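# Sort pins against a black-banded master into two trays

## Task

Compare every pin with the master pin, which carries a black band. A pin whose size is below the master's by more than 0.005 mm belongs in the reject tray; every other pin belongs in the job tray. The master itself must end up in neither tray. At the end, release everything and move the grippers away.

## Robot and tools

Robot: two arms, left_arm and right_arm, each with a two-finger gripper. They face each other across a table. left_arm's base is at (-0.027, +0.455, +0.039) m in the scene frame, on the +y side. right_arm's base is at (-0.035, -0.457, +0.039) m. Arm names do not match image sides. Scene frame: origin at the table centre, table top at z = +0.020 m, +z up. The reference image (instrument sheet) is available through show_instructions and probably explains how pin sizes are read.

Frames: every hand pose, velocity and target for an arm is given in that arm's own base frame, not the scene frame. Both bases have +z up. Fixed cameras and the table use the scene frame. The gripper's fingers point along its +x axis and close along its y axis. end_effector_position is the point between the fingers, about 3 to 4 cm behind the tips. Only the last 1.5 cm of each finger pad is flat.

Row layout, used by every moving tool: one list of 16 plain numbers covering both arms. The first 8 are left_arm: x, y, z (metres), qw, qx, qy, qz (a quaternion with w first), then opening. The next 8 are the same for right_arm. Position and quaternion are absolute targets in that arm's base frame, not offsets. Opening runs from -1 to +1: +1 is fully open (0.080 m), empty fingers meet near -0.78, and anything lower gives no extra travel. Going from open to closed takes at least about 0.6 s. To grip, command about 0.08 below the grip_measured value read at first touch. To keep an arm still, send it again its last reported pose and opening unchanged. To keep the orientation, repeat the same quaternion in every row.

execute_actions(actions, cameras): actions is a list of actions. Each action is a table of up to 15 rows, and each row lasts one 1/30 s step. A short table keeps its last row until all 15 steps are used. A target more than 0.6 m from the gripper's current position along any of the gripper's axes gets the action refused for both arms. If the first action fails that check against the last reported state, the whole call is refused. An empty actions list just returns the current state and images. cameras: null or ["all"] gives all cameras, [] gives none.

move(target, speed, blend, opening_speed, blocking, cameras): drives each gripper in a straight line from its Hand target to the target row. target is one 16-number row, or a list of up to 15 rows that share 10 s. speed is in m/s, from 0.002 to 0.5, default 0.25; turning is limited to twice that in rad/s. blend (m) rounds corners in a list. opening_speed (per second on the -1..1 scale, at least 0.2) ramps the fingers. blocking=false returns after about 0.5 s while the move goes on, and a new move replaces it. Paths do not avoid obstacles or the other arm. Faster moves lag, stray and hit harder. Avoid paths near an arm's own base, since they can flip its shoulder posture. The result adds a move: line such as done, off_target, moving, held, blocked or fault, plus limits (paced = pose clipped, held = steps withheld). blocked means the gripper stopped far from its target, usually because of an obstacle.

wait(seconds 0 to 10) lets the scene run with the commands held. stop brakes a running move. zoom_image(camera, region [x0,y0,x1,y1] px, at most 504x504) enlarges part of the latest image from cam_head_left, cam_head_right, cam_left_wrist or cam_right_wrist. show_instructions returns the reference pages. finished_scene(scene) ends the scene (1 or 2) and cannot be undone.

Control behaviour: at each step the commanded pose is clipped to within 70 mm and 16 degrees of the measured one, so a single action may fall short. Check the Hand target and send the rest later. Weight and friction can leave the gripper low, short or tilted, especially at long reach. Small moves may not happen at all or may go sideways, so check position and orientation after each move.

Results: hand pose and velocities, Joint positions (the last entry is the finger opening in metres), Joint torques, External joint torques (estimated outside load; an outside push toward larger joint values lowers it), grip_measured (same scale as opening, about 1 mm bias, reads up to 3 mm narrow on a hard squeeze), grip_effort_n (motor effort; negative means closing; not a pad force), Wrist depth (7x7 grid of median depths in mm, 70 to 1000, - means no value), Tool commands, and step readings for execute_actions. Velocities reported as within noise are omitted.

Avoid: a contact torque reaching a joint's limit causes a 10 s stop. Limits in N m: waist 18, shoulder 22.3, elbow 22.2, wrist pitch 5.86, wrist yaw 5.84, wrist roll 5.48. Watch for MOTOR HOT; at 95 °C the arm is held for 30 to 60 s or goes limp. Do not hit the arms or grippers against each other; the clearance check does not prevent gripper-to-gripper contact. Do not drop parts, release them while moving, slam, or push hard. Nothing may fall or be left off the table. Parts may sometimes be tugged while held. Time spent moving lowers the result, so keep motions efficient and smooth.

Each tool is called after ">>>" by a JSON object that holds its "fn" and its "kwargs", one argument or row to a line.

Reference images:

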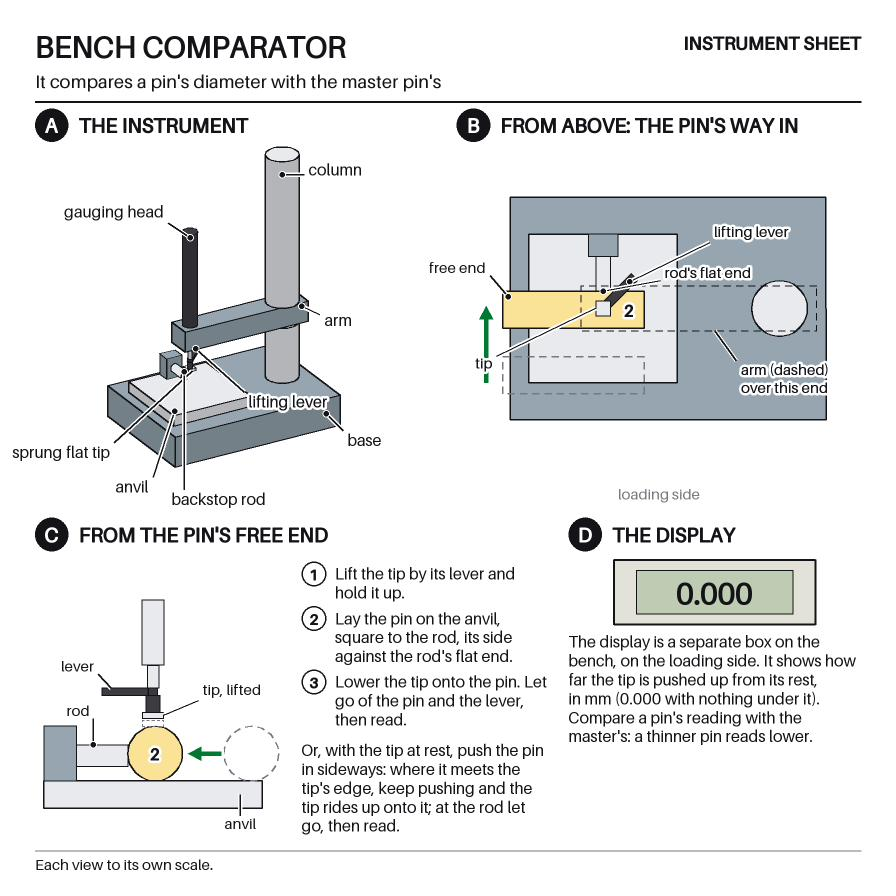

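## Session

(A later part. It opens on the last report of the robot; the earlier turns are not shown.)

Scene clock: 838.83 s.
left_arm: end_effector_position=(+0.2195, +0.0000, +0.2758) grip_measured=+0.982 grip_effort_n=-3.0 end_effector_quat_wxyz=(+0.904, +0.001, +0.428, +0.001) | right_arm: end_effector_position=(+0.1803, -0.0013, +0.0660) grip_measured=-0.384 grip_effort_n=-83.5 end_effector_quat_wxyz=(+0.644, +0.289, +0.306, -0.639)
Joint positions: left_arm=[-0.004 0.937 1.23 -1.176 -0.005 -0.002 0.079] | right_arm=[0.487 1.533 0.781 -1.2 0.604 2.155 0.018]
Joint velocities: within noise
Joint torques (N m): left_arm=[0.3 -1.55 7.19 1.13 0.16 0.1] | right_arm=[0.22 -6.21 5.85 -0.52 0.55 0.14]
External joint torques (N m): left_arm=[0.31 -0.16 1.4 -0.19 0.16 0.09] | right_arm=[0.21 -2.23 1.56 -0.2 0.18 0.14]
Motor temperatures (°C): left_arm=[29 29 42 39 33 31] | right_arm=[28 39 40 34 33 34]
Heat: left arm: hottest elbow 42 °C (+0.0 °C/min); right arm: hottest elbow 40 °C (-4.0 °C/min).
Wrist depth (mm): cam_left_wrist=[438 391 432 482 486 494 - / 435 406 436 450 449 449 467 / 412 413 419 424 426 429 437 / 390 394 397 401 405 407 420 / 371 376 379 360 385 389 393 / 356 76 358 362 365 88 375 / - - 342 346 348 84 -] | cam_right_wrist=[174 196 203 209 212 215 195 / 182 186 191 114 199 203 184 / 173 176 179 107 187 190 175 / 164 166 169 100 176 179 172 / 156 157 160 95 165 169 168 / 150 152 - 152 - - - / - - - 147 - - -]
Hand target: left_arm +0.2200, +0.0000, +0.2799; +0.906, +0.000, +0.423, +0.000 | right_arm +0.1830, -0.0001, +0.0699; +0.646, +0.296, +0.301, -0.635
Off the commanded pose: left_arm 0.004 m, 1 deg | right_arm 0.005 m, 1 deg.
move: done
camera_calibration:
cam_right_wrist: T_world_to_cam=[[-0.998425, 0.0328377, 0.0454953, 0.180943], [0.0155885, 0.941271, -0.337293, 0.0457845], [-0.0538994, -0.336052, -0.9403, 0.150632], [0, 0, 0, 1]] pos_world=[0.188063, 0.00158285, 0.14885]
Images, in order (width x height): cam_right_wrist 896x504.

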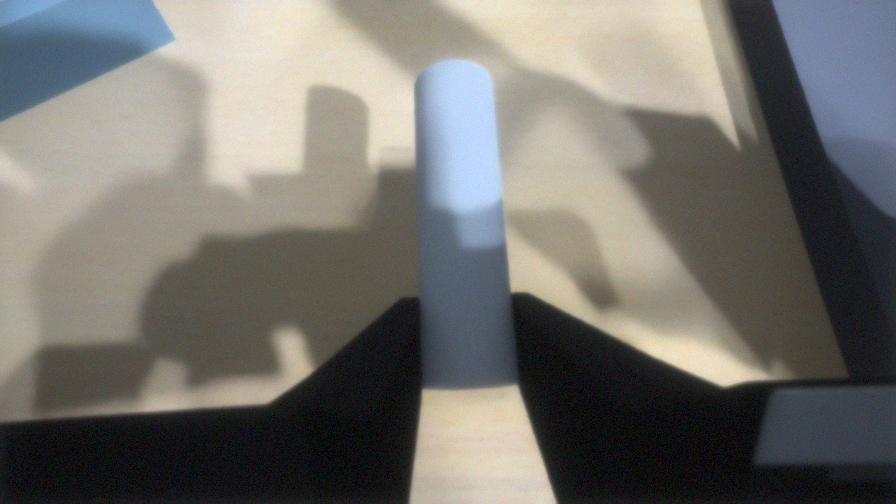

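>>> {"fn": "move", "kwargs": {
  "target": [
    [0.22,0,0.28,0.9063,0,0.4226,0,1,0.186,0,0.10,0.6464,0.2962,0.3014,-0.6352,-0.5],
    [0.22,0,0.28,0.9063,0,0.4226,0,1,0.25,-0.05,0.14,0.8170,0.1829,0.3810,-0.3923,-0.5],
    [0.22,0,0.28,0.9063,0,0.4226,0,1,0.303,-0.1315,0.12,0.8170,0.1829,0.3810,-0.3923,-0.5]
  ],
  "speed": 0.12,
  "blend": [0.01,0.02,0],
  "cameras": ["cam_right_wrist"]
}}

Scene clock: 854.33 s.
left_arm: end_effector_position=(+0.2195, +0.0000, +0.2758) grip_measured=+0.982 grip_effort_n=-2.6 end_effector_quat_wxyz=(+0.904, +0.001, +0.428, +0.001) | right_arm: end_effector_position=(+0.2976, -0.1291, +0.1132) grip_measured=-0.384 grip_effort_n=-83.5 end_effector_quat_wxyz=(+0.812, +0.182, +0.391, -0.392)
Joint positions: left_arm=[-0.004 0.937 1.23 -1.176 -0.005 -0.002 0.079] | right_arm=[-0.224 1.375 0.834 -0.471 0.408 0.548 0.018]
Joint velocities: within noise
Joint torques (N m): left_arm=[0.3 -1.55 7.19 1.13 0.15 0.1] | right_arm=[-0.22 -5.4 8.65 1.39 0.3 -0.12]
External joint torques (N m): left_arm=[0.28 -0.18 1.43 -0.18 0.17 0.1] | right_arm=[-0.2 -0.62 2.39 0.25 0.06 -0.13]
Motor temperatures (°C): left_arm=[29 29 43 39 33 31] | right_arm=[28 39 40 35 34 34]
Heat: left arm: hottest elbow 43 °C (+1.0 °C/min); right arm: hottest elbow 40 °C (-1.0 °C/min).
Wrist depth (mm): cam_left_wrist=[438 392 433 480 486 491 - / 435 406 438 450 448 448 469 / 412 414 419 423 427 430 440 / 390 392 398 402 405 408 419 / 370 375 378 361 384 391 392 / 357 76 358 362 365 88 373 / - - 341 345 348 84 -] | cam_right_wrist=[227 226 112 206 246 249 235 / 218 220 104 115 234 238 157 / 208 208 121 107 223 224 148 / 199 171 164 100 212 211 146 / 191 165 157 95 203 203 149 / 185 185 - 188 - - - / - - - 184 - - -]
Hand target: left_arm +0.2200, +0.0000, +0.2799; +0.906, +0.000, +0.423, +0.000 | right_arm +0.3029, -0.1314, +0.1201; +0.817, +0.183, +0.381, -0.392
Off the commanded pose: left_arm 0.004 m, 1 deg | right_arm 0.009 m, 1 deg.
move: off_target (right_arm)
camera_calibration:
cam_right_wrist: T_world_to_cam=[[-0.808372, -0.587369, 0.0391541, 0.16422], [-0.567657, 0.760174, -0.316073, 0.327952], [0.155887, -0.27773, -0.947927, 0.104346], [0, 0, 0, 1]] pos_world=[0.302649, -0.123862, 0.196139]
Images, in order (width x height): cam_right_wrist 896x504.

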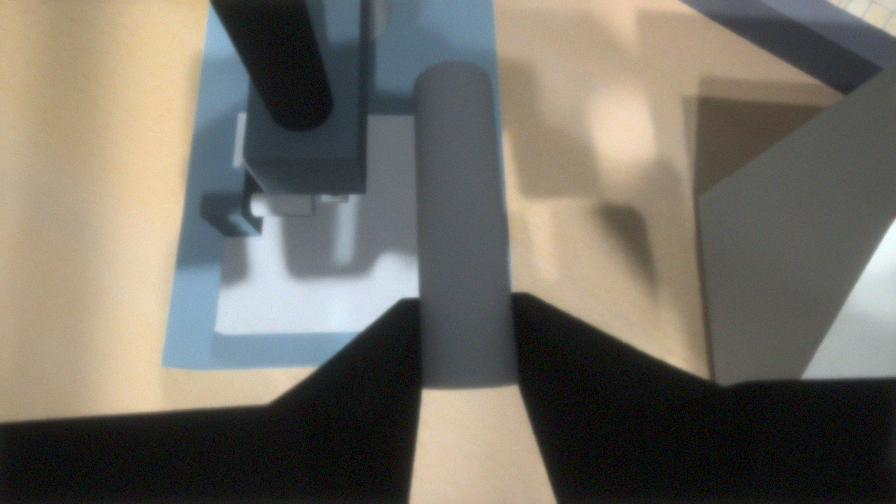

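>>> {"fn": "move", "kwargs": {
  "target": [
    [0.22,0,0.28,0.9063,0,0.4226,0,1,0.304,-0.1308,0.085,0.8170,0.1829,0.3810,-0.3923,-0.5],
    [0.22,0,0.28,0.9063,0,0.4226,0,1,0.3046,-0.1307,0.0615,0.8170,0.1829,0.3810,-0.3923,-0.5]
  ],
  "speed": [0.08,0.04],
  "cameras": ["cam_right_wrist"]
}}

>>> {"fn": "move", "kwargs": {
  "target": [
    [0.22,0,0.28,0.9063,0,0.4226,0,1,0.3046,-0.1307,0.0635,0.8170,0.1829,0.3810,-0.3923,-0.27],
    [0.22,0,0.28,0.9063,0,0.4226,0,1,0.3046,-0.1307,0.0635,0.8170,0.1829,0.3810,-0.3923,-0.47]
  ],
  "speed": 0.05,
  "opening_speed": 0.5,
  "cameras": ["cam_right_wrist"]
}}

Scene clock: 861.30 s.
left_arm: end_effector_position=(+0.2195, +0.0000, +0.2758) grip_measured=+0.982 grip_effort_n=-3.0 end_effector_quat_wxyz=(+0.904, +0.001, +0.428, +0.001) | right_arm: end_effector_position=(+0.3064, -0.1315, +0.0669) grip_measured=-0.384 grip_effort_n=-83.5 end_effector_quat_wxyz=(+0.820, +0.184, +0.375, -0.392)
Joint positions: left_arm=[-0.004 0.937 1.23 -1.176 -0.005 -0.002 0.079] | right_arm=[-0.224 1.48 0.702 -0.197 0.412 0.547 0.018]
Joint velocities: within noise
Joint torques (N m): left_arm=[0.29 -1.54 7.18 1.13 0.16 0.1] | right_arm=[0.12 -4.82 5.37 1.22 0.25 0.02]
External joint torques (N m): left_arm=[0.3 -0.13 1.37 -0.2 0.16 0.1] | right_arm=[0.11 0.24 -0.39 0.05 0.03 0.02]
Motor temperatures (°C): left_arm=[29 29 43 39 33 31] | right_arm=[28 39 41 35 34 34]
Heat: left arm: hottest elbow 43 °C (+1.0 °C/min); right arm: hottest elbow 41 °C (+1.0 °C/min).
Wrist depth (mm): cam_left_wrist=[439 391 434 480 486 493 - / 433 407 437 450 448 451 466 / 413 413 419 424 427 430 436 / 389 394 397 401 404 407 419 / 368 376 377 360 385 389 392 / 357 76 358 363 364 88 376 / - - 341 344 347 84 -] | cam_right_wrist=[- - - 155 194 197 199 / 176 - 101 114 182 186 188 / 166 112 124 107 172 176 156 / 159 121 120 101 162 167 154 / 151 115 115 95 129 159 152 / - 120 - 146 - - - / - - - 142 - - -]
Hand target: left_arm +0.2200, +0.0000, +0.2799; +0.906, +0.000, +0.423, +0.000 | right_arm +0.3045, -0.1307, +0.0615; +0.817, +0.183, +0.381, -0.392
Off the commanded pose: left_arm 0.004 m, 1 deg | right_arm 0.006 m, 1 deg.
move: done
camera_calibration:
cam_right_wrist: T_world_to_cam=[[-0.810279, -0.585777, 0.0176816, 0.173905], [-0.555072, 0.757429, -0.343797, 0.317812], [0.187996, -0.288386, -0.938877, 0.0464948], [0, 0, 0, 1]] pos_world=[0.308579, -0.125442, 0.149841]
Images, in order (width x height): cam_right_wrist 896x504.

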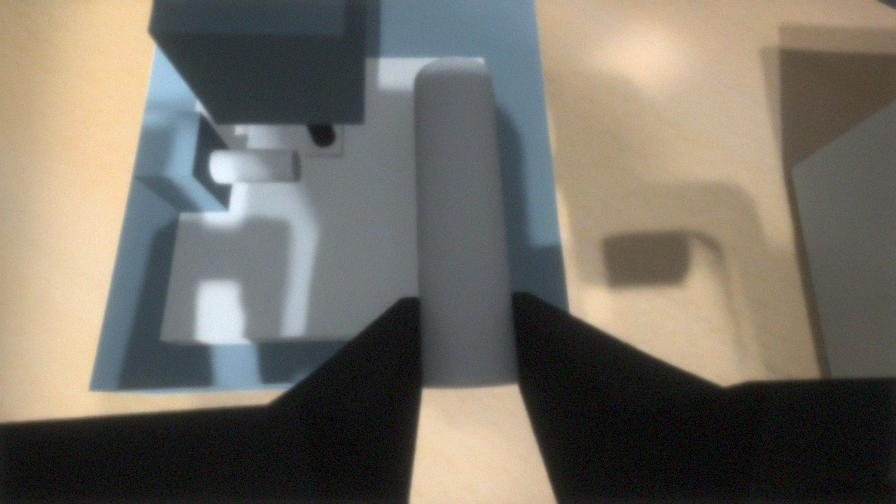

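Scene clock: 863.40 s.
left_arm: end_effector_position=(+0.2195, +0.0000, +0.2758) grip_measured=+0.982 grip_effort_n=-3.0 end_effector_quat_wxyz=(+0.904, +0.001, +0.428, +0.001) | right_arm: end_effector_position=(+0.3055, -0.1312, +0.0662) grip_measured=-0.384 grip_effort_n=-83.5 end_effector_quat_wxyz=(+0.819, +0.184, +0.377, -0.392)
Joint positions: left_arm=[-0.004 0.937 1.23 -1.176 -0.005 -0.002 0.079] | right_arm=[-0.224 1.48 0.702 -0.203 0.412 0.547 0.018]
Joint velocities: within noise
Joint torques (N m): left_arm=[0.29 -1.54 7.18 1.13 0.16 0.1] | right_arm=[0.1 -5.36 5.88 1.01 0.24 0.02]
External joint torques (N m): left_arm=[0.29 -0.04 1.3 -0.2 0.16 0.09] | right_arm=[0.1 -0.31 0.13 -0.15 0.01 0.02]
Motor temperatures (°C): left_arm=[29 29 43 39 33 31] | right_arm=[28 39 42 35 33 34]
Heat: left arm: hottest elbow 43 °C (+1.0 °C/min); right arm: hottest elbow 42 °C (+2.0 °C/min).
Wrist depth (mm): cam_left_wrist=[439 392 432 481 487 491 - / 434 407 439 448 451 450 465 / 411 413 421 424 426 430 440 / 390 394 398 401 405 406 419 / 370 375 377 360 386 389 394 / 357 76 358 362 365 88 376 / - - 340 346 348 84 -] | cam_right_wrist=[- - - 154 193 196 198 / 174 128 104 113 181 185 188 / 165 112 124 107 172 175 155 / 157 120 119 101 162 166 153 / 150 116 114 95 128 158 151 / - 119 - 145 86 - - / - - - 142 - - -]
Hand target: left_arm +0.2200, +0.0000, +0.2799; +0.906, +0.000, +0.423, +0.000 | right_arm +0.3046, -0.1306, +0.0635; +0.817, +0.183, +0.381, -0.392
Off the commanded pose: left_arm 0.004 m, 1 deg | right_arm 0.003 m, 0 deg.
move: done
camera_calibration:
cam_right_wrist: T_world_to_cam=[[-0.809947, -0.586111, 0.0214576, 0.172986], [-0.557268, 0.757651, -0.339732, 0.317264], [0.182863, -0.287123, -0.940277, 0.0479701], [0, 0, 0, 1]] pos_world=[0.308138, -0.125213, 0.149178]
Images, in order (width x height): cam_right_wrist 896x504.

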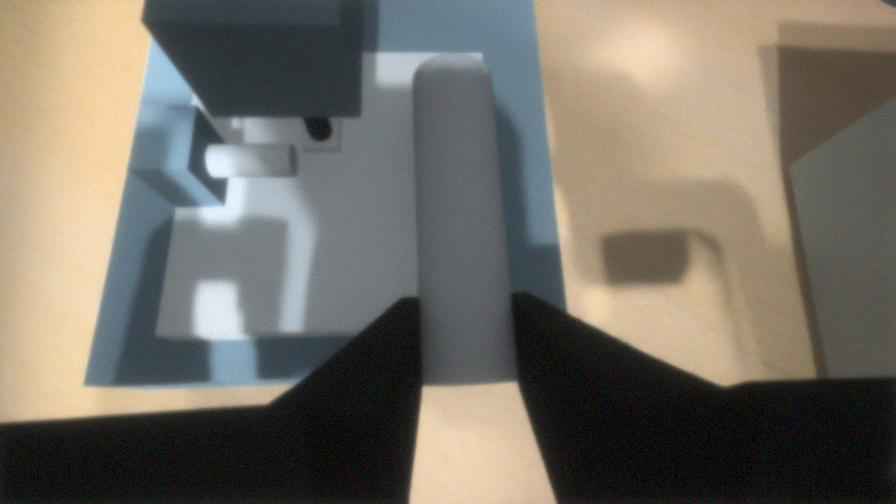

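>>> {"fn": "move", "kwargs": {
  "target": [
    [0.22,0,0.28,0.9063,0,0.4226,0,1,0.3270,-0.1128,0.0635,0.8170,0.1829,0.3810,-0.3923,-0.47],
    [0.22,0,0.28,0.9063,0,0.4226,0,1,0.336,-0.1055,0.0635,0.8170,0.1829,0.3810,-0.3923,-0.47]
  ],
  "speed": [0.04,0.03],
  "cameras": ["cam_right_wrist"]
}}

Scene clock: 869.70 s.
left_arm: end_effector_position=(+0.2195, +0.0000, +0.2758) grip_measured=+0.982 grip_effort_n=-2.6 end_effector_quat_wxyz=(+0.904, +0.001, +0.428, +0.001) | right_arm: end_effector_position=(+0.3304, -0.1113, +0.0661) grip_measured=-0.384 grip_effort_n=-83.5 end_effector_quat_wxyz=(+0.815, +0.180, +0.377, -0.402)
Joint positions: left_arm=[-0.004 0.937 1.23 -1.176 -0.005 -0.002 0.079] | right_arm=[-0.121 1.578 0.801 -0.256 0.487 0.652 0.018]
Joint velocities: within noise
Joint torques (N m): left_arm=[0.29 -1.54 7.19 1.13 0.16 0.1] | right_arm=[1.07 -4.88 7.27 1.16 -0.29 0.12]
External joint torques (N m): left_arm=[0.29 -0.16 1.4 -0.19 0.16 0.09] | right_arm=[1.09 0.86 1.59 0.07 -0.57 0.12]
Motor temperatures (°C): left_arm=[29 29 43 39 33 31] | right_arm=[28 39 42 35 33 34]
Heat: left arm: hottest elbow 43 °C (+1.0 °C/min); right arm: hottest elbow 42 °C (+1.0 °C/min).
Wrist depth (mm): cam_left_wrist=[437 390 428 480 486 492 - / 435 405 438 450 448 448 468 / 411 414 419 423 427 428 438 / 389 392 398 401 406 407 417 / 370 377 378 361 385 390 393 / 358 76 358 362 365 88 374 / - - 342 344 348 84 -] | cam_right_wrist=[181 183 150 - 160 201 204 / 172 174 131 110 140 188 192 / 163 164 114 107 130 178 179 / 156 157 120 101 124 168 171 / 149 148 114 95 94 159 163 / - 144 - 145 - - - / - - - 141 - - -]
Hand target: left_arm +0.2200, +0.0000, +0.2799; +0.906, +0.000, +0.423, +0.000 | right_arm +0.3358, -0.1054, +0.0636; +0.817, +0.183, +0.381, -0.392
Off the commanded pose: left_arm 0.004 m, 1 deg | right_arm 0.008 m, 1 deg.
move: done
camera_calibration:
cam_right_wrist: T_world_to_cam=[[-0.819754, -0.571598, 0.035776, 0.208762], [-0.547063, 0.76302, -0.344271, 0.313506], [0.169487, -0.301789, -0.938188, 0.0516752], [0, 0, 0, 1]] pos_world=[0.333883, -0.104288, 0.148944]
Images, in order (width x height): cam_right_wrist 896x504.

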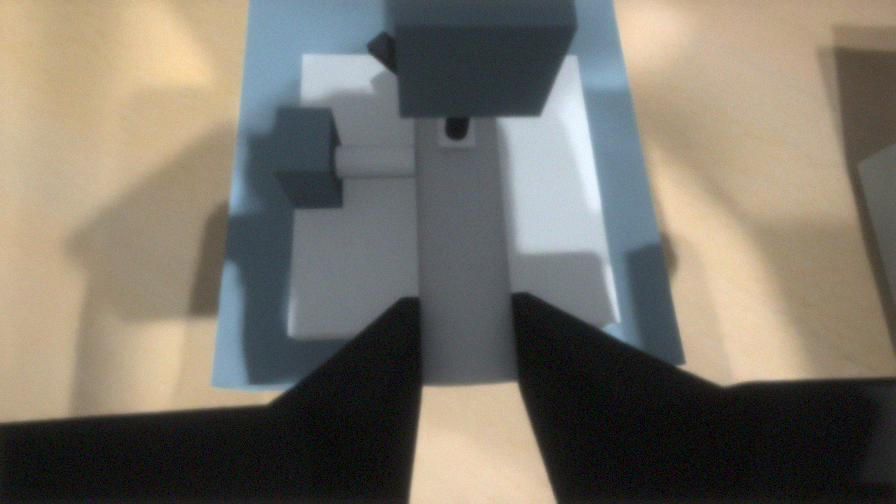

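>>> {"fn": "move", "kwargs": {
  "target": [
    [0.22,0,0.28,0.9063,0,0.4226,0,1,0.3290,-0.112,0.063,0.8170,0.1829,0.3810,-0.3923,-0.47]
  ],
  "speed": 0.03,
  "cameras": ["cam_right_wrist"]
}}

>>> {"fn": "move", "kwargs": {
  "target": [
    [0.22,0,0.28,0.9063,0,0.4226,0,1,0.3290,-0.112,0.063,0.8170,0.1829,0.3810,-0.3923,-0.1]
  ],
  "speed": 0.03,
  "opening_speed": 0.4,
  "cameras": ["cam_right_wrist"]
}}

>>> {"fn": "move", "kwargs": {
  "target": [
    [0.22,0,0.28,0.9063,0,0.4226,0,1,0.3070,-0.0835,0.1070,0.8170,0.1829,0.3810,-0.3923,-0.05],
    [0.22,0,0.28,0.9063,0,0.4226,0,1,0.25,-0.09,0.18,0.8170,0.1829,0.3810,-0.3923,-0.05]
  ],
  "speed": [0.1,0.25],
  "blend": [0.02,0],
  "cameras": ["cam_right_wrist"]
}}

>>> {"fn": "zoom_image", "kwargs": {
  "camera": "cam_right_wrist",
  "region": [720, 180, 880, 290]
}}

Scene clock: 882.97 s.
left_arm: end_effector_position=(+0.2195, +0.0000, +0.2758) grip_measured=+0.982 grip_effort_n=-2.6 end_effector_quat_wxyz=(+0.904, +0.001, +0.428, +0.001) | right_arm: end_effector_position=(+0.3300, -0.1123, +0.0659) grip_measured=-0.384 grip_effort_n=-83.5 end_effector_quat_wxyz=(+0.817, +0.182, +0.378, -0.396)
Joint positions: left_arm=[-0.004 0.937 1.23 -1.176 -0.005 -0.002 0.079] | right_arm=[-0.132 1.571 0.793 -0.245 0.469 0.636 0.018]
Joint velocities: within noise
Joint torques (N m): left_arm=[0.29 -1.55 7.18 1.13 0.15 0.1] | right_arm=[-0.32 -6.61 5.27 1.44 -0.09 -0.21]
External joint torques (N m): left_arm=[0.29 -0.16 1.41 -0.18 0.16 0.09] | right_arm=[-0.33 -0.98 -0.34 0.36 -0.35 -0.21]
Motor temperatures (°C): left_arm=[29 29 43 39 33 31] | right_arm=[28 38 43 36 33 34]
Heat: left arm: hottest elbow 43 °C (+1.0 °C/min); right arm: hottest elbow 43 °C (+1.0 °C/min).
Wrist depth (mm): cam_left_wrist=[437 391 427 480 487 493 - / 435 407 439 450 449 449 468 / 410 414 422 424 425 429 438 / 389 392 396 401 406 408 419 / 370 376 377 359 385 390 392 / 358 76 357 362 365 88 373 / - - 341 346 348 84 -] | cam_right_wrist=[182 185 151 - 159 199 201 / 173 174 131 110 139 187 190 / 164 165 114 107 130 177 178 / 157 158 120 101 123 167 169 / 150 150 115 95 94 158 162 / - 145 - 145 86 - - / - - - 141 - - -]
Hand target: left_arm +0.2200, +0.0000, +0.2799; +0.906, +0.000, +0.423, +0.000 | right_arm +0.3290, -0.1120, +0.0631; +0.817, +0.183, +0.381, -0.392
Off the commanded pose: left_arm 0.004 m, 1 deg | right_arm 0.003 m, 1 deg.
move: done
camera_calibration:
cam_right_wrist: T_world_to_cam=[[-0.81353, -0.580874, 0.0274696, 0.20533], [-0.553925, 0.759676, -0.340675, 0.315704], [0.177021, -0.292365, -0.93978, 0.049976], [0, 0, 0, 1]] pos_world=[0.333072, -0.105951, 0.148879]
Images, in order (width x height): cam_right_wrist 896x504.

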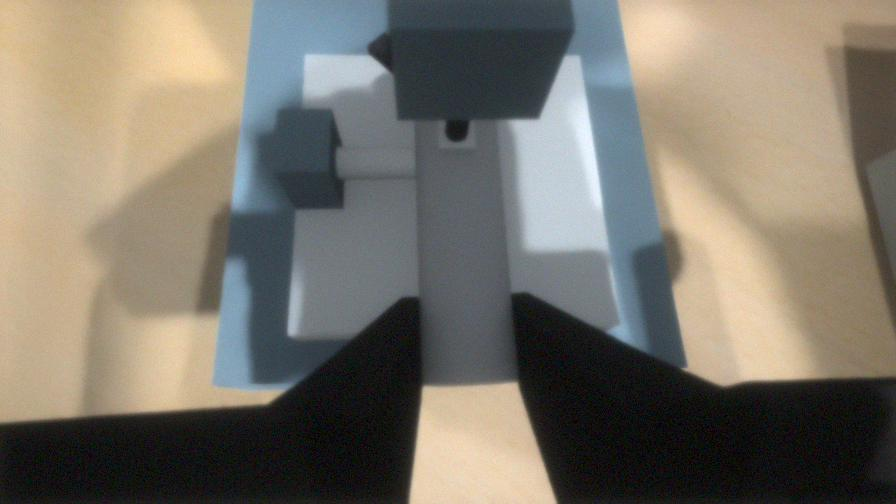

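Scene clock: 884.20 s.
left_arm: end_effector_position=(+0.2195, +0.0000, +0.2758) grip_measured=+0.982 grip_effort_n=-2.6 end_effector_quat_wxyz=(+0.904, +0.001, +0.428, +0.001) | right_arm: end_effector_position=(+0.3306, -0.1122, +0.0658) grip_measured=-0.104 grip_effort_n=14.7 end_effector_quat_wxyz=(+0.818, +0.184, +0.377, -0.393)
Joint positions: left_arm=[-0.004 0.937 1.23 -1.176 -0.005 -0.002 0.079] | right_arm=[-0.134 1.57 0.792 -0.24 0.461 0.633 0.03]
Joint velocities: within noise
Joint torques (N m): left_arm=[0.3 -1.54 7.17 1.13 0.15 0.1] | right_arm=[-0.06 -6.56 5.37 1.15 0.19 -0.13]
External joint torques (N m): left_arm=[0.3 -0.2 1.4 -0.19 0.16 0.09] | right_arm=[-0.05 -0.89 -0.27 0.06 -0.08 -0.13]
Motor temperatures (°C): left_arm=[29 29 43 39 33 31] | right_arm=[28 38 43 36 33 34]
Heat: left arm: hottest elbow 43 °C (+1.0 °C/min); right arm: hottest elbow 43 °C (+1.0 °C/min).
Wrist depth (mm): cam_left_wrist=[439 390 429 479 487 493 - / 433 405 439 449 449 449 469 / 411 414 419 422 425 427 438 / 390 393 398 400 406 407 420 / 370 375 378 360 385 391 393 / 358 76 359 362 364 88 374 / - - 341 345 348 84 -] | cam_right_wrist=[180 183 148 - 154 195 197 / 171 173 128 108 134 184 186 / 163 164 112 106 128 174 176 / 156 156 118 100 121 164 168 / 148 149 113 95 103 156 159 / 143 - - 144 85 - - / - - - 140 139 - -]
Hand target: left_arm +0.2200, +0.0000, +0.2799; +0.906, +0.000, +0.423, +0.000 | right_arm +0.3290, -0.1120, +0.0631; +0.817, +0.183, +0.381, -0.392
Off the commanded pose: left_arm 0.004 m, 1 deg | right_arm 0.003 m, 0 deg.
move: done
camera_calibration:
cam_right_wrist: T_world_to_cam=[[-0.811377, -0.58412, 0.0217103, 0.205206], [-0.555649, 0.759235, -0.338846, 0.316338], [0.181443, -0.286995, -0.940591, 0.048908], [0, 0, 0, 1]] pos_world=[0.333399, -0.106274, 0.148737]
Images, in order (width x height): cam_right_wrist 896x504.

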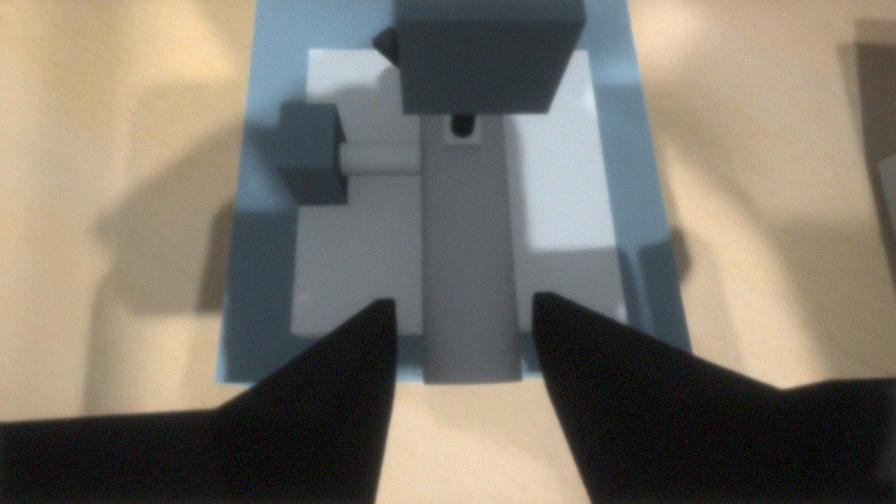

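Scene clock: 885.77 s.
left_arm: end_effector_position=(+0.2195, +0.0000, +0.2758) grip_measured=+0.982 grip_effort_n=-2.6 end_effector_quat_wxyz=(+0.904, +0.001, +0.428, +0.001) | right_arm: end_effector_position=(+0.2492, -0.0896, +0.1752) grip_measured=-0.054 grip_effort_n=14.2 end_effector_quat_wxyz=(+0.814, +0.181, +0.386, -0.394)
Joint positions: left_arm=[-0.004 0.937 1.23 -1.176 -0.005 -0.002 0.079] | right_arm=[-0.074 1.124 0.92 -0.86 0.491 0.69 0.033]
Joint velocities: within noise
Joint torques (N m): left_arm=[0.29 -1.55 7.18 1.13 0.15 0.1] | right_arm=[-0.2 -4.61 7.92 0.82 0.21 -0.13]
External joint torques (N m): left_arm=[0.29 -0.14 1.39 -0.18 0.16 0.09] | right_arm=[-0.21 -1.55 1.57 -0.23 -0.07 -0.13]
Motor temperatures (°C): left_arm=[29 29 43 39 33 31] | right_arm=[28 39 43 36 33 34]
Heat: left arm: hottest elbow 43 °C (+1.0 °C/min); right arm: hottest elbow 43 °C (+1.0 °C/min).
Wrist depth (mm): cam_left_wrist=[439 390 427 482 486 491 - / 433 407 439 450 450 449 466 / 411 414 422 424 425 430 438 / 390 393 398 402 405 408 417 / 369 376 378 360 384 390 392 / 357 76 357 361 366 88 375 / - - 342 346 348 84 -] | cam_right_wrist=[307 310 197 293 330 317 - / 292 296 236 277 314 203 199 / 278 281 234 262 294 216 213 / 266 267 241 273 279 229 229 / 254 258 259 266 103 244 248 / 245 - - 254 80 - - / - - - 243 - - -]
Hand target: left_arm +0.2200, +0.0000, +0.2799; +0.906, +0.000, +0.423, +0.000 | right_arm +0.2500, -0.0900, +0.1800; +0.817, +0.183, +0.381, -0.392
Off the commanded pose: left_arm 0.004 m, 1 deg | right_arm 0.005 m, 1 deg.
move: done
camera_calibration:
cam_right_wrist: T_world_to_cam=[[-0.809819, -0.585506, 0.0370945, 0.146764], [-0.563671, 0.758967, -0.32595, 0.290721], [0.162692, -0.284869, -0.944659, 0.178725], [0, 0, 0, 1]] pos_world=[0.253646, -0.0838031, 0.258151]
Images, in order (width x height): cam_right_wrist 896x504.

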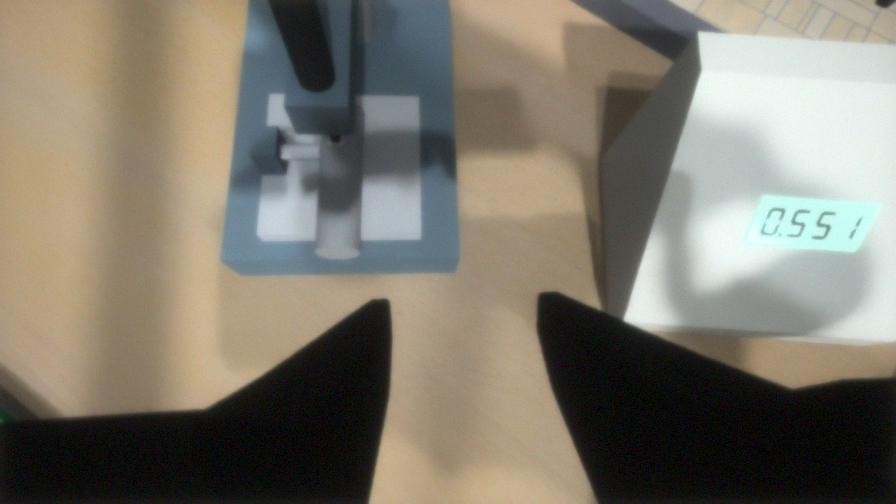

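Scaled by 3.150 from the camera's 896x504 image, which has a finer 1280x720 frame.

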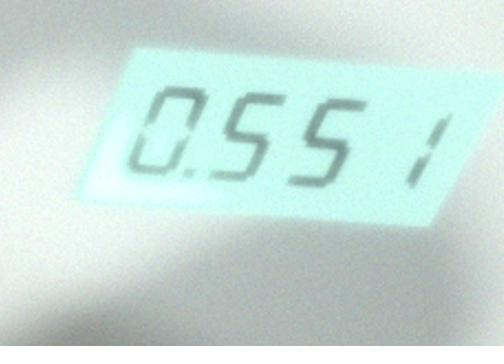

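>>> {"fn": "zoom_image", "kwargs": {
  "camera": "cam_right_wrist",
  "region": [220, 80, 460, 280]
}}

>>> {"fn": "wait", "kwargs": {
  "seconds": 0.2,
  "cameras": ["cam_head_left","cam_head_right"]
}}

Scaled by 2.100 from the camera's 896x504 image, which has a finer 1280x720 frame.

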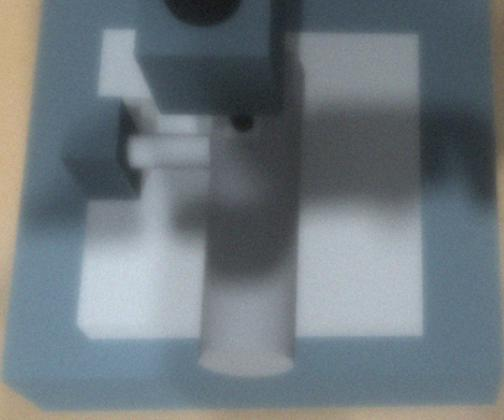

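Scene clock: 890.93 s.
left_arm: end_effector_position=(+0.2195, +0.0000, +0.2758) grip_measured=+0.982 grip_effort_n=-3.0 end_effector_quat_wxyz=(+0.904, +0.001, +0.428, +0.001) | right_arm: end_effector_position=(+0.2491, -0.0896, +0.1752) grip_measured=-0.054 grip_effort_n=14.2 end_effector_quat_wxyz=(+0.814, +0.181, +0.386, -0.394)
Joint positions: left_arm=[-0.004 0.937 1.23 -1.176 -0.005 -0.002 0.079] | right_arm=[-0.074 1.124 0.92 -0.861 0.491 0.69 0.033]
Joint velocities: within noise
Joint torques (N m): left_arm=[0.3 -1.54 7.18 1.13 0.16 0.1] | right_arm=[-0.21 -4.62 7.91 0.83 0.21 -0.13]
External joint torques (N m): left_arm=[0.32 -0.13 1.39 -0.18 0.15 0.09] | right_arm=[-0.21 -1.58 1.67 -0.18 -0.07 -0.13]
Motor temperatures (°C): left_arm=[29 29 43 39 33 31] | right_arm=[28 38 44 36 33 34]
Heat: left arm: hottest elbow 43 °C (+1.0 °C/min); right arm: hottest elbow 44 °C (+2.0 °C/min).
Wrist depth (mm): cam_left_wrist=[438 392 428 481 488 492 - / 434 406 439 450 451 448 467 / 411 413 420 426 425 428 437 / 388 393 398 401 405 408 418 / 371 375 377 360 384 390 393 / 358 76 357 363 364 88 375 / - - 342 346 349 84 -] | cam_right_wrist=[308 311 197 292 331 317 - / 292 296 236 278 314 203 199 / 277 280 234 262 294 216 213 / 266 266 241 273 280 229 229 / 254 257 260 266 103 245 248 / 244 - - 253 80 - - / - - - 243 - - -]
Hand target: left_arm +0.2200, +0.0000, +0.2799; +0.906, +0.000, +0.423, +0.000 | right_arm +0.2499, -0.0900, +0.1799; +0.817, +0.183, +0.381, -0.392
Tool commands: left_gripper/opening=+1.0 right_gripper/opening=-0.05
Off the commanded pose: left_arm 0.004 m, 1 deg | right_arm 0.005 m, 1 deg.
wait: 0.20 s; at rest from the start
Images, in order (width x height): cam_head_left 504x504, cam_head_right 504x504.

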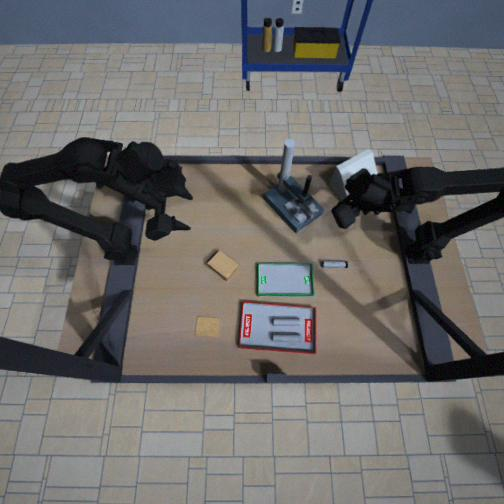

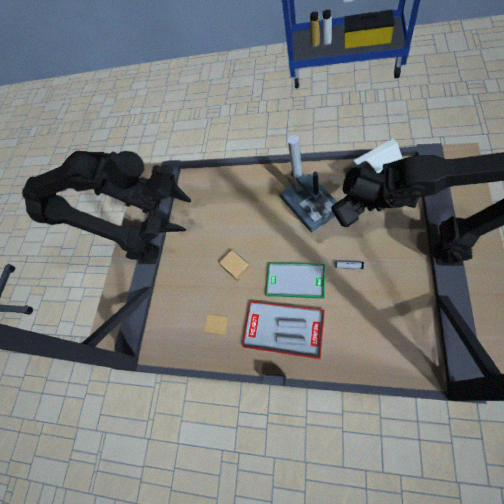

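>>> {"fn": "move", "kwargs": {
  "target": [
    [0.22,0,0.28,0.9063,0,0.4226,0,1,0.306,-0.084,0.107,0.8170,0.1829,0.3810,-0.3923,0.0],
    [0.22,0,0.28,0.9063,0,0.4226,0,1,0.3270,-0.1125,0.0615,0.8170,0.1829,0.3810,-0.3923,0.0],
    [0.22,0,0.28,0.9063,0,0.4226,0,1,0.3270,-0.1125,0.0615,0.8170,0.1829,0.3810,-0.3923,-0.5]
  ],
  "speed": [0.2,0.08,0.05],
  "cameras": ["cam_right_wrist"]
}}

Scene clock: 899.20 s.
left_arm: end_effector_position=(+0.2195, +0.0000, +0.2758) grip_measured=+0.982 grip_effort_n=-2.6 end_effector_quat_wxyz=(+0.904, +0.001, +0.428, +0.001) | right_arm: end_effector_position=(+0.3288, -0.1121, +0.0662) grip_measured=-0.394 grip_effort_n=-83.5 end_effector_quat_wxyz=(+0.819, +0.185, +0.375, -0.392)
Joint positions: left_arm=[-0.004 0.937 1.23 -1.176 -0.005 -0.002 0.079] | right_arm=[-0.135 1.559 0.78 -0.231 0.459 0.631 0.017]
Joint velocities: within noise
Joint torques (N m): left_arm=[0.3 -1.55 7.19 1.13 0.16 0.1] | right_arm=[-0.21 -5.66 5.48 1.15 0.2 -0.13]
External joint torques (N m): left_arm=[0.3 -0.12 1.36 -0.19 0.16 0.09] | right_arm=[-0.21 -0.15 -0.15 0.06 -0.05 -0.13]
Motor temperatures (°C): left_arm=[29 29 43 39 33 31] | right_arm=[28 38 44 36 33 34]
Heat: left arm: hottest elbow 43 °C (+1.0 °C/min); right arm: hottest elbow 44 °C (+4.1 °C/min).
Wrist depth (mm): cam_left_wrist=[439 390 427 482 487 492 - / 435 407 439 451 449 449 466 / 411 413 420 425 425 426 438 / 391 393 397 402 405 407 418 / 370 375 379 360 385 390 393 / 358 76 358 362 366 88 375 / - - 341 345 348 84 -] | cam_right_wrist=[183 186 151 - 156 196 198 / 174 175 130 109 135 185 187 / 165 166 117 106 129 174 176 / 158 158 120 100 122 165 168 / 150 150 114 95 94 157 159 / - 146 - 146 86 - - / - - - 141 - - -]
Hand target: left_arm +0.2200, +0.0000, +0.2799; +0.906, +0.000, +0.423, +0.000 | right_arm +0.3270, -0.1125, +0.0616; +0.817, +0.183, +0.381, -0.392
Off the commanded pose: left_arm 0.004 m, 1 deg | right_arm 0.005 m, 1 deg.
move: done
camera_calibration:
cam_right_wrist: T_world_to_cam=[[-0.81056, -0.585415, 0.0168223, 0.203687], [-0.554737, 0.758241, -0.342546, 0.315204], [0.187776, -0.286986, -0.939351, 0.0474874], [0, 0, 0, 1]] pos_world=[0.331038, -0.106131, 0.149153]
Images, in order (width x height): cam_right_wrist 896x504.

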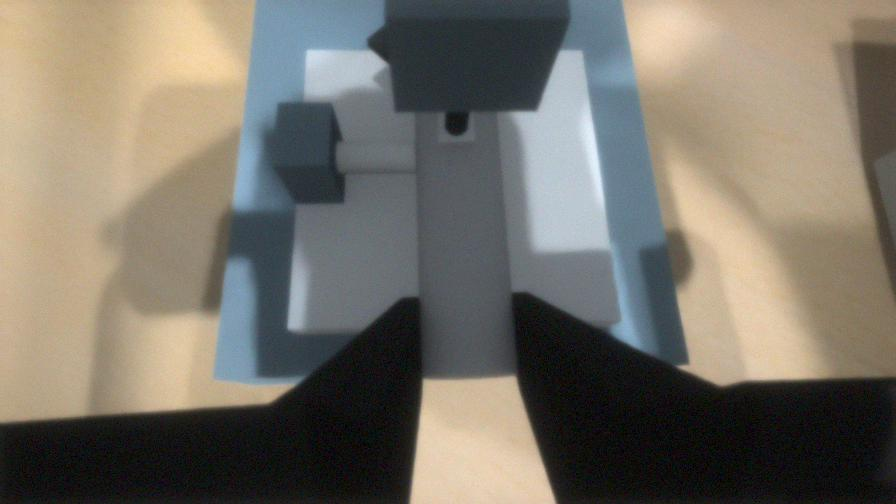

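>>> {"fn": "move", "kwargs": {
  "target": [
    [0.22,0,0.28,0.9063,0,0.4226,0,1,0.322,-0.1168,0.0625,0.8170,0.1829,0.3810,-0.3923,-0.48],
    [0.22,0,0.28,0.9063,0,0.4226,0,1,0.336,-0.1055,0.0625,0.8170,0.1829,0.3810,-0.3923,-0.48]
  ],
  "speed": [0.04,0.03],
  "cameras": ["cam_right_wrist"]
}}

>>> {"fn": "move", "kwargs": {
  "target": [
    [0.22,0,0.28,0.9063,0,0.4226,0,1,0.3290,-0.112,0.063,0.8170,0.1829,0.3810,-0.3923,-0.47]
  ],
  "speed": 0.03,
  "cameras": []
}}

>>> {"fn": "move", "kwargs": {
  "target": [
    [0.22,0,0.28,0.9063,0,0.4226,0,1,0.3290,-0.112,0.063,0.8170,0.1829,0.3810,-0.3923,-0.1]
  ],
  "speed": 0.03,
  "opening_speed": 0.4,
  "cameras": []
}}

>>> {"fn": "move", "kwargs": {
  "target": [
    [0.22,0,0.28,0.9063,0,0.4226,0,1,0.3070,-0.0835,0.1070,0.8170,0.1829,0.3810,-0.3923,-0.05],
    [0.22,0,0.28,0.9063,0,0.4226,0,1,0.25,-0.09,0.18,0.8170,0.1829,0.3810,-0.3923,-0.05]
  ],
  "speed": [0.1,0.25],
  "blend": [0.02,0],
  "cameras": ["cam_right_wrist"]
}}

>>> {"fn": "zoom_image", "kwargs": {
  "camera": "cam_right_wrist",
  "region": [720, 180, 880, 290]
}}

Scene clock: 906.53 s.
left_arm: end_effector_position=(+0.2195, +0.0000, +0.2758) grip_measured=+0.982 grip_effort_n=-3.0 end_effector_quat_wxyz=(+0.904, +0.001, +0.428, +0.001) | right_arm: end_effector_position=(+0.3304, -0.1109, +0.0654) grip_measured=-0.394 grip_effort_n=-83.5 end_effector_quat_wxyz=(+0.815, +0.180, +0.377, -0.402)
Joint positions: left_arm=[-0.004 0.937 1.23 -1.176 -0.005 -0.002 0.079] | right_arm=[-0.12 1.579 0.799 -0.252 0.487 0.652 0.017]
Joint velocities: within noise
Joint torques (N m): left_arm=[0.29 -1.54 7.18 1.13 0.16 0.1] | right_arm=[0.97 -4.67 7.21 1.22 -0.27 0.1]
External joint torques (N m): left_arm=[0.28 -0.1 1.35 -0.19 0.16 0.1] | right_arm=[0.98 0.97 1.64 0.15 -0.55 0.1]
Motor temperatures (°C): left_arm=[29 29 43 39 33 31] | right_arm=[28 38 44 36 33 34]
Heat: left arm: hottest elbow 43 °C (+1.0 °C/min); right arm: hottest elbow 44 °C (+4.0 °C/min).
Wrist depth (mm): cam_left_wrist=[440 392 429 480 487 494 - / 433 407 437 448 451 450 469 / 413 413 420 424 425 428 438 / 389 393 398 400 404 407 421 / 370 375 377 359 384 393 393 / 357 76 358 362 365 88 374 / - - 341 346 347 84 -] | cam_right_wrist=[181 183 150 - 160 200 203 / 172 173 130 109 138 188 191 / 163 164 115 106 129 177 178 / 156 156 119 100 123 168 170 / 148 148 114 95 94 158 162 / - 144 - 146 86 - - / - - - 141 - - -]
Hand target: left_arm +0.2200, +0.0000, +0.2799; +0.906, +0.000, +0.423, +0.000 | right_arm +0.3358, -0.1054, +0.0626; +0.817, +0.183, +0.381, -0.392
Off the commanded pose: left_arm 0.004 m, 1 deg | right_arm 0.008 m, 1 deg.
move: done
camera_calibration:
cam_right_wrist: T_world_to_cam=[[-0.819285, -0.572302, 0.0352438, 0.208853], [-0.547517, 0.762588, -0.344507, 0.313113], [0.170286, -0.301546, -0.938122, 0.0508791], [0, 0, 0, 1]] pos_world=[0.333881, -0.103907, 0.14824]
Images, in order (width x height): cam_right_wrist 896x504.

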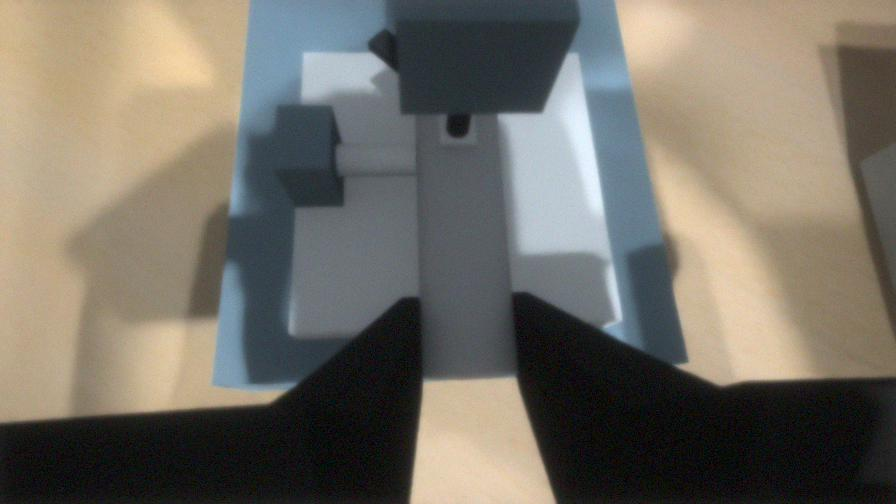

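Scene clock: 907.30 s.
left_arm: end_effector_position=(+0.2195, +0.0000, +0.2758) grip_measured=+0.982 grip_effort_n=-3.0 end_effector_quat_wxyz=(+0.904, +0.001, +0.428, +0.001) | right_arm: end_effector_position=(+0.3301, -0.1124, +0.0656) grip_measured=-0.394 grip_effort_n=-83.5 end_effector_quat_wxyz=(+0.817, +0.182, +0.378, -0.396)
Joint positions: left_arm=[-0.004 0.937 1.23 -1.176 -0.005 -0.002 0.079] | right_arm=[-0.132 1.572 0.793 -0.244 0.469 0.635 0.017]
Joint velocities: within noise
Joint torques (N m): left_arm=[0.3 -1.55 7.18 1.13 0.16 0.1] | right_arm=[-0.22 -6.74 5.27 1.37 -0.11 -0.19]
External joint torques (N m): left_arm=[0.28 -0.15 1.37 -0.2 0.17 0.1] | right_arm=[-0.23 -1.04 -0.44 0.26 -0.37 -0.19]
Motor temperatures (°C): left_arm=[29 29 43 39 33 31] | right_arm=[28 39 43 36 33 34]
Heat: left arm: hottest elbow 43 °C (+0.0 °C/min); right arm: hottest elbow 43 °C (+3.0 °C/min).
Wrist depth (mm): cam_left_wrist=[437 392 428 481 484 494 - / 435 407 439 449 448 447 465 / 412 413 421 423 428 429 436 / 390 393 398 403 406 408 419 / 370 375 379 360 384 390 392 / 358 76 358 362 363 88 374 / - - 341 345 348 84 -] | cam_right_wrist=[181 184 150 - 156 197 200 / 172 173 129 110 138 186 189 / 164 165 114 106 129 176 177 / 156 157 119 100 122 167 169 / 149 149 115 95 94 157 161 / - 145 - 145 86 - - / - - - 141 - - -]
Hand target: left_arm +0.2200, +0.0000, +0.2799; +0.906, +0.000, +0.423, +0.000 | right_arm +0.3290, -0.1120, +0.0630; +0.817, +0.183, +0.381, -0.392
Off the commanded pose: left_arm 0.004 m, 1 deg | right_arm 0.003 m, 1 deg.
move: done
No camera images: "cameras" was empty.

Scene clock: 908.53 s.
left_arm: end_effector_position=(+0.2195, +0.0000, +0.2758) grip_measured=+0.982 grip_effort_n=-3.0 end_effector_quat_wxyz=(+0.904, +0.001, +0.428, +0.001) | right_arm: end_effector_position=(+0.3306, -0.1123, +0.0652) grip_measured=-0.105 grip_effort_n=14.7 end_effector_quat_wxyz=(+0.818, +0.184, +0.378, -0.393)
Joint positions: left_arm=[-0.004 0.937 1.23 -1.176 -0.005 -0.002 0.079] | right_arm=[-0.135 1.572 0.792 -0.239 0.461 0.633 0.03]
Joint velocities: within noise
Joint torques (N m): left_arm=[0.29 -1.54 7.19 1.13 0.16 0.1] | right_arm=[-0.05 -6.77 5.34 1.15 0.19 -0.13]
External joint torques (N m): left_arm=[0.29 -0.09 1.35 -0.19 0.17 0.1] | right_arm=[-0.07 -1.1 -0.35 0.03 -0.07 -0.13]
Motor temperatures (°C): left_arm=[29 29 43 39 33 31] | right_arm=[28 38 43 36 33 34]
Heat: left arm: hottest elbow 43 °C (+0.0 °C/min); right arm: hottest elbow 43 °C (+3.0 °C/min).
Wrist depth (mm): cam_left_wrist=[437 390 429 479 486 494 - / 434 406 439 448 448 449 468 / 412 414 420 424 424 429 437 / 389 394 396 402 405 408 419 / 371 375 378 360 385 390 393 / 358 76 359 361 364 88 374 / - - 341 346 349 84 -] | cam_right_wrist=[179 183 147 - 154 194 197 / 170 172 111 107 133 183 186 / 162 163 112 105 127 173 175 / 155 155 118 99 120 163 167 / 148 148 112 94 103 155 159 / 142 - - 144 85 - - / - - - 140 139 - -]
Hand target: left_arm +0.2200, +0.0000, +0.2799; +0.906, +0.000, +0.423, +0.000 | right_arm +0.3290, -0.1121, +0.0630; +0.817, +0.183, +0.381, -0.392
Off the commanded pose: left_arm 0.004 m, 1 deg | right_arm 0.003 m, 0 deg.
move: done
No camera images: "cameras" was empty.

Scene clock: 910.10 s.
left_arm: end_effector_position=(+0.2195, +0.0000, +0.2758) grip_measured=+0.982 grip_effort_n=-3.0 end_effector_quat_wxyz=(+0.904, +0.001, +0.428, +0.001) | right_arm: end_effector_position=(+0.2492, -0.0896, +0.1752) grip_measured=-0.054 grip_effort_n=14.2 end_effector_quat_wxyz=(+0.814, +0.181, +0.386, -0.394)
Joint positions: left_arm=[-0.004 0.937 1.23 -1.176 -0.005 -0.002 0.079] | right_arm=[-0.074 1.124 0.92 -0.86 0.491 0.69 0.033]
Joint velocities: within noise
Joint torques (N m): left_arm=[0.3 -1.54 7.19 1.13 0.16 0.1] | right_arm=[-0.21 -4.61 7.91 0.84 0.21 -0.13]
External joint torques (N m): left_arm=[0.3 -0.12 1.36 -0.2 0.16 0.09] | right_arm=[-0.21 -1.6 1.65 -0.19 -0.07 -0.13]
Motor temperatures (°C): left_arm=[29 29 43 39 33 31] | right_arm=[28 39 43 36 33 34]
Heat: left arm: hottest elbow 43 °C (+0.0 °C/min); right arm: hottest elbow 43 °C (+3.0 °C/min).
Wrist depth (mm): cam_left_wrist=[437 391 429 481 485 495 - / 435 407 436 450 451 450 466 / 410 414 419 424 427 429 438 / 390 393 398 402 405 408 419 / 371 375 377 360 383 391 393 / 358 76 358 363 364 88 375 / - - 341 345 348 84 -] | cam_right_wrist=[307 311 197 294 330 318 - / 293 296 236 278 314 203 199 / 278 281 234 262 294 216 213 / 266 266 241 273 280 229 229 / 254 259 260 265 103 245 248 / 245 - - 253 80 - - / - - - 243 - - -]
Hand target: left_arm +0.2200, +0.0000, +0.2799; +0.906, +0.000, +0.423, +0.000 | right_arm +0.2500, -0.0900, +0.1800; +0.817, +0.183, +0.381, -0.392
Off the commanded pose: left_arm 0.004 m, 1 deg | right_arm 0.005 m, 1 deg.
move: done
camera_calibration:
cam_right_wrist: T_world_to_cam=[[-0.809819, -0.585506, 0.0370945, 0.146764], [-0.563671, 0.758967, -0.32595, 0.290721], [0.162692, -0.284869, -0.944659, 0.178725], [0, 0, 0, 1]] pos_world=[0.253646, -0.0838031, 0.258151]
Images, in order (width x height): cam_right_wrist 896x504.

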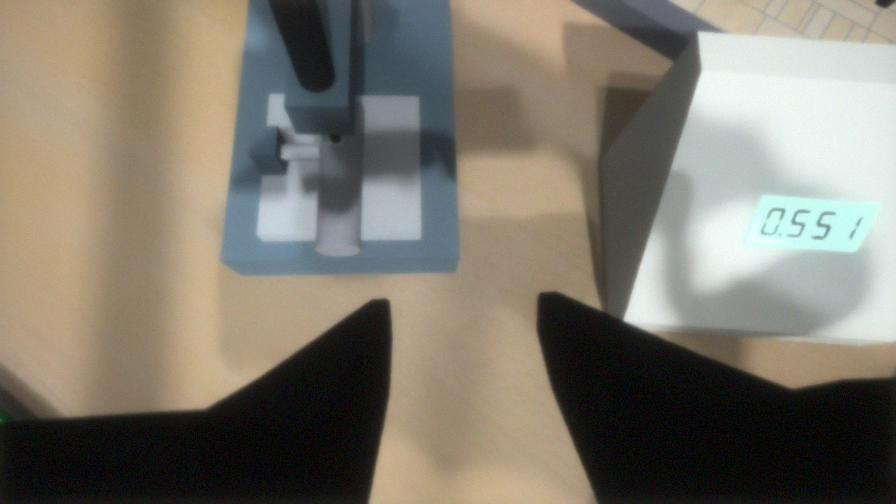

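Scaled by 3.150 from the camera's 896x504 image, which has a finer 1280x720 frame.

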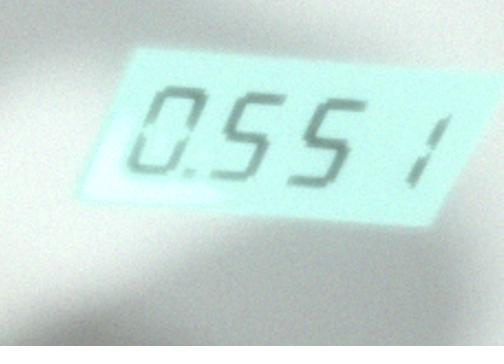

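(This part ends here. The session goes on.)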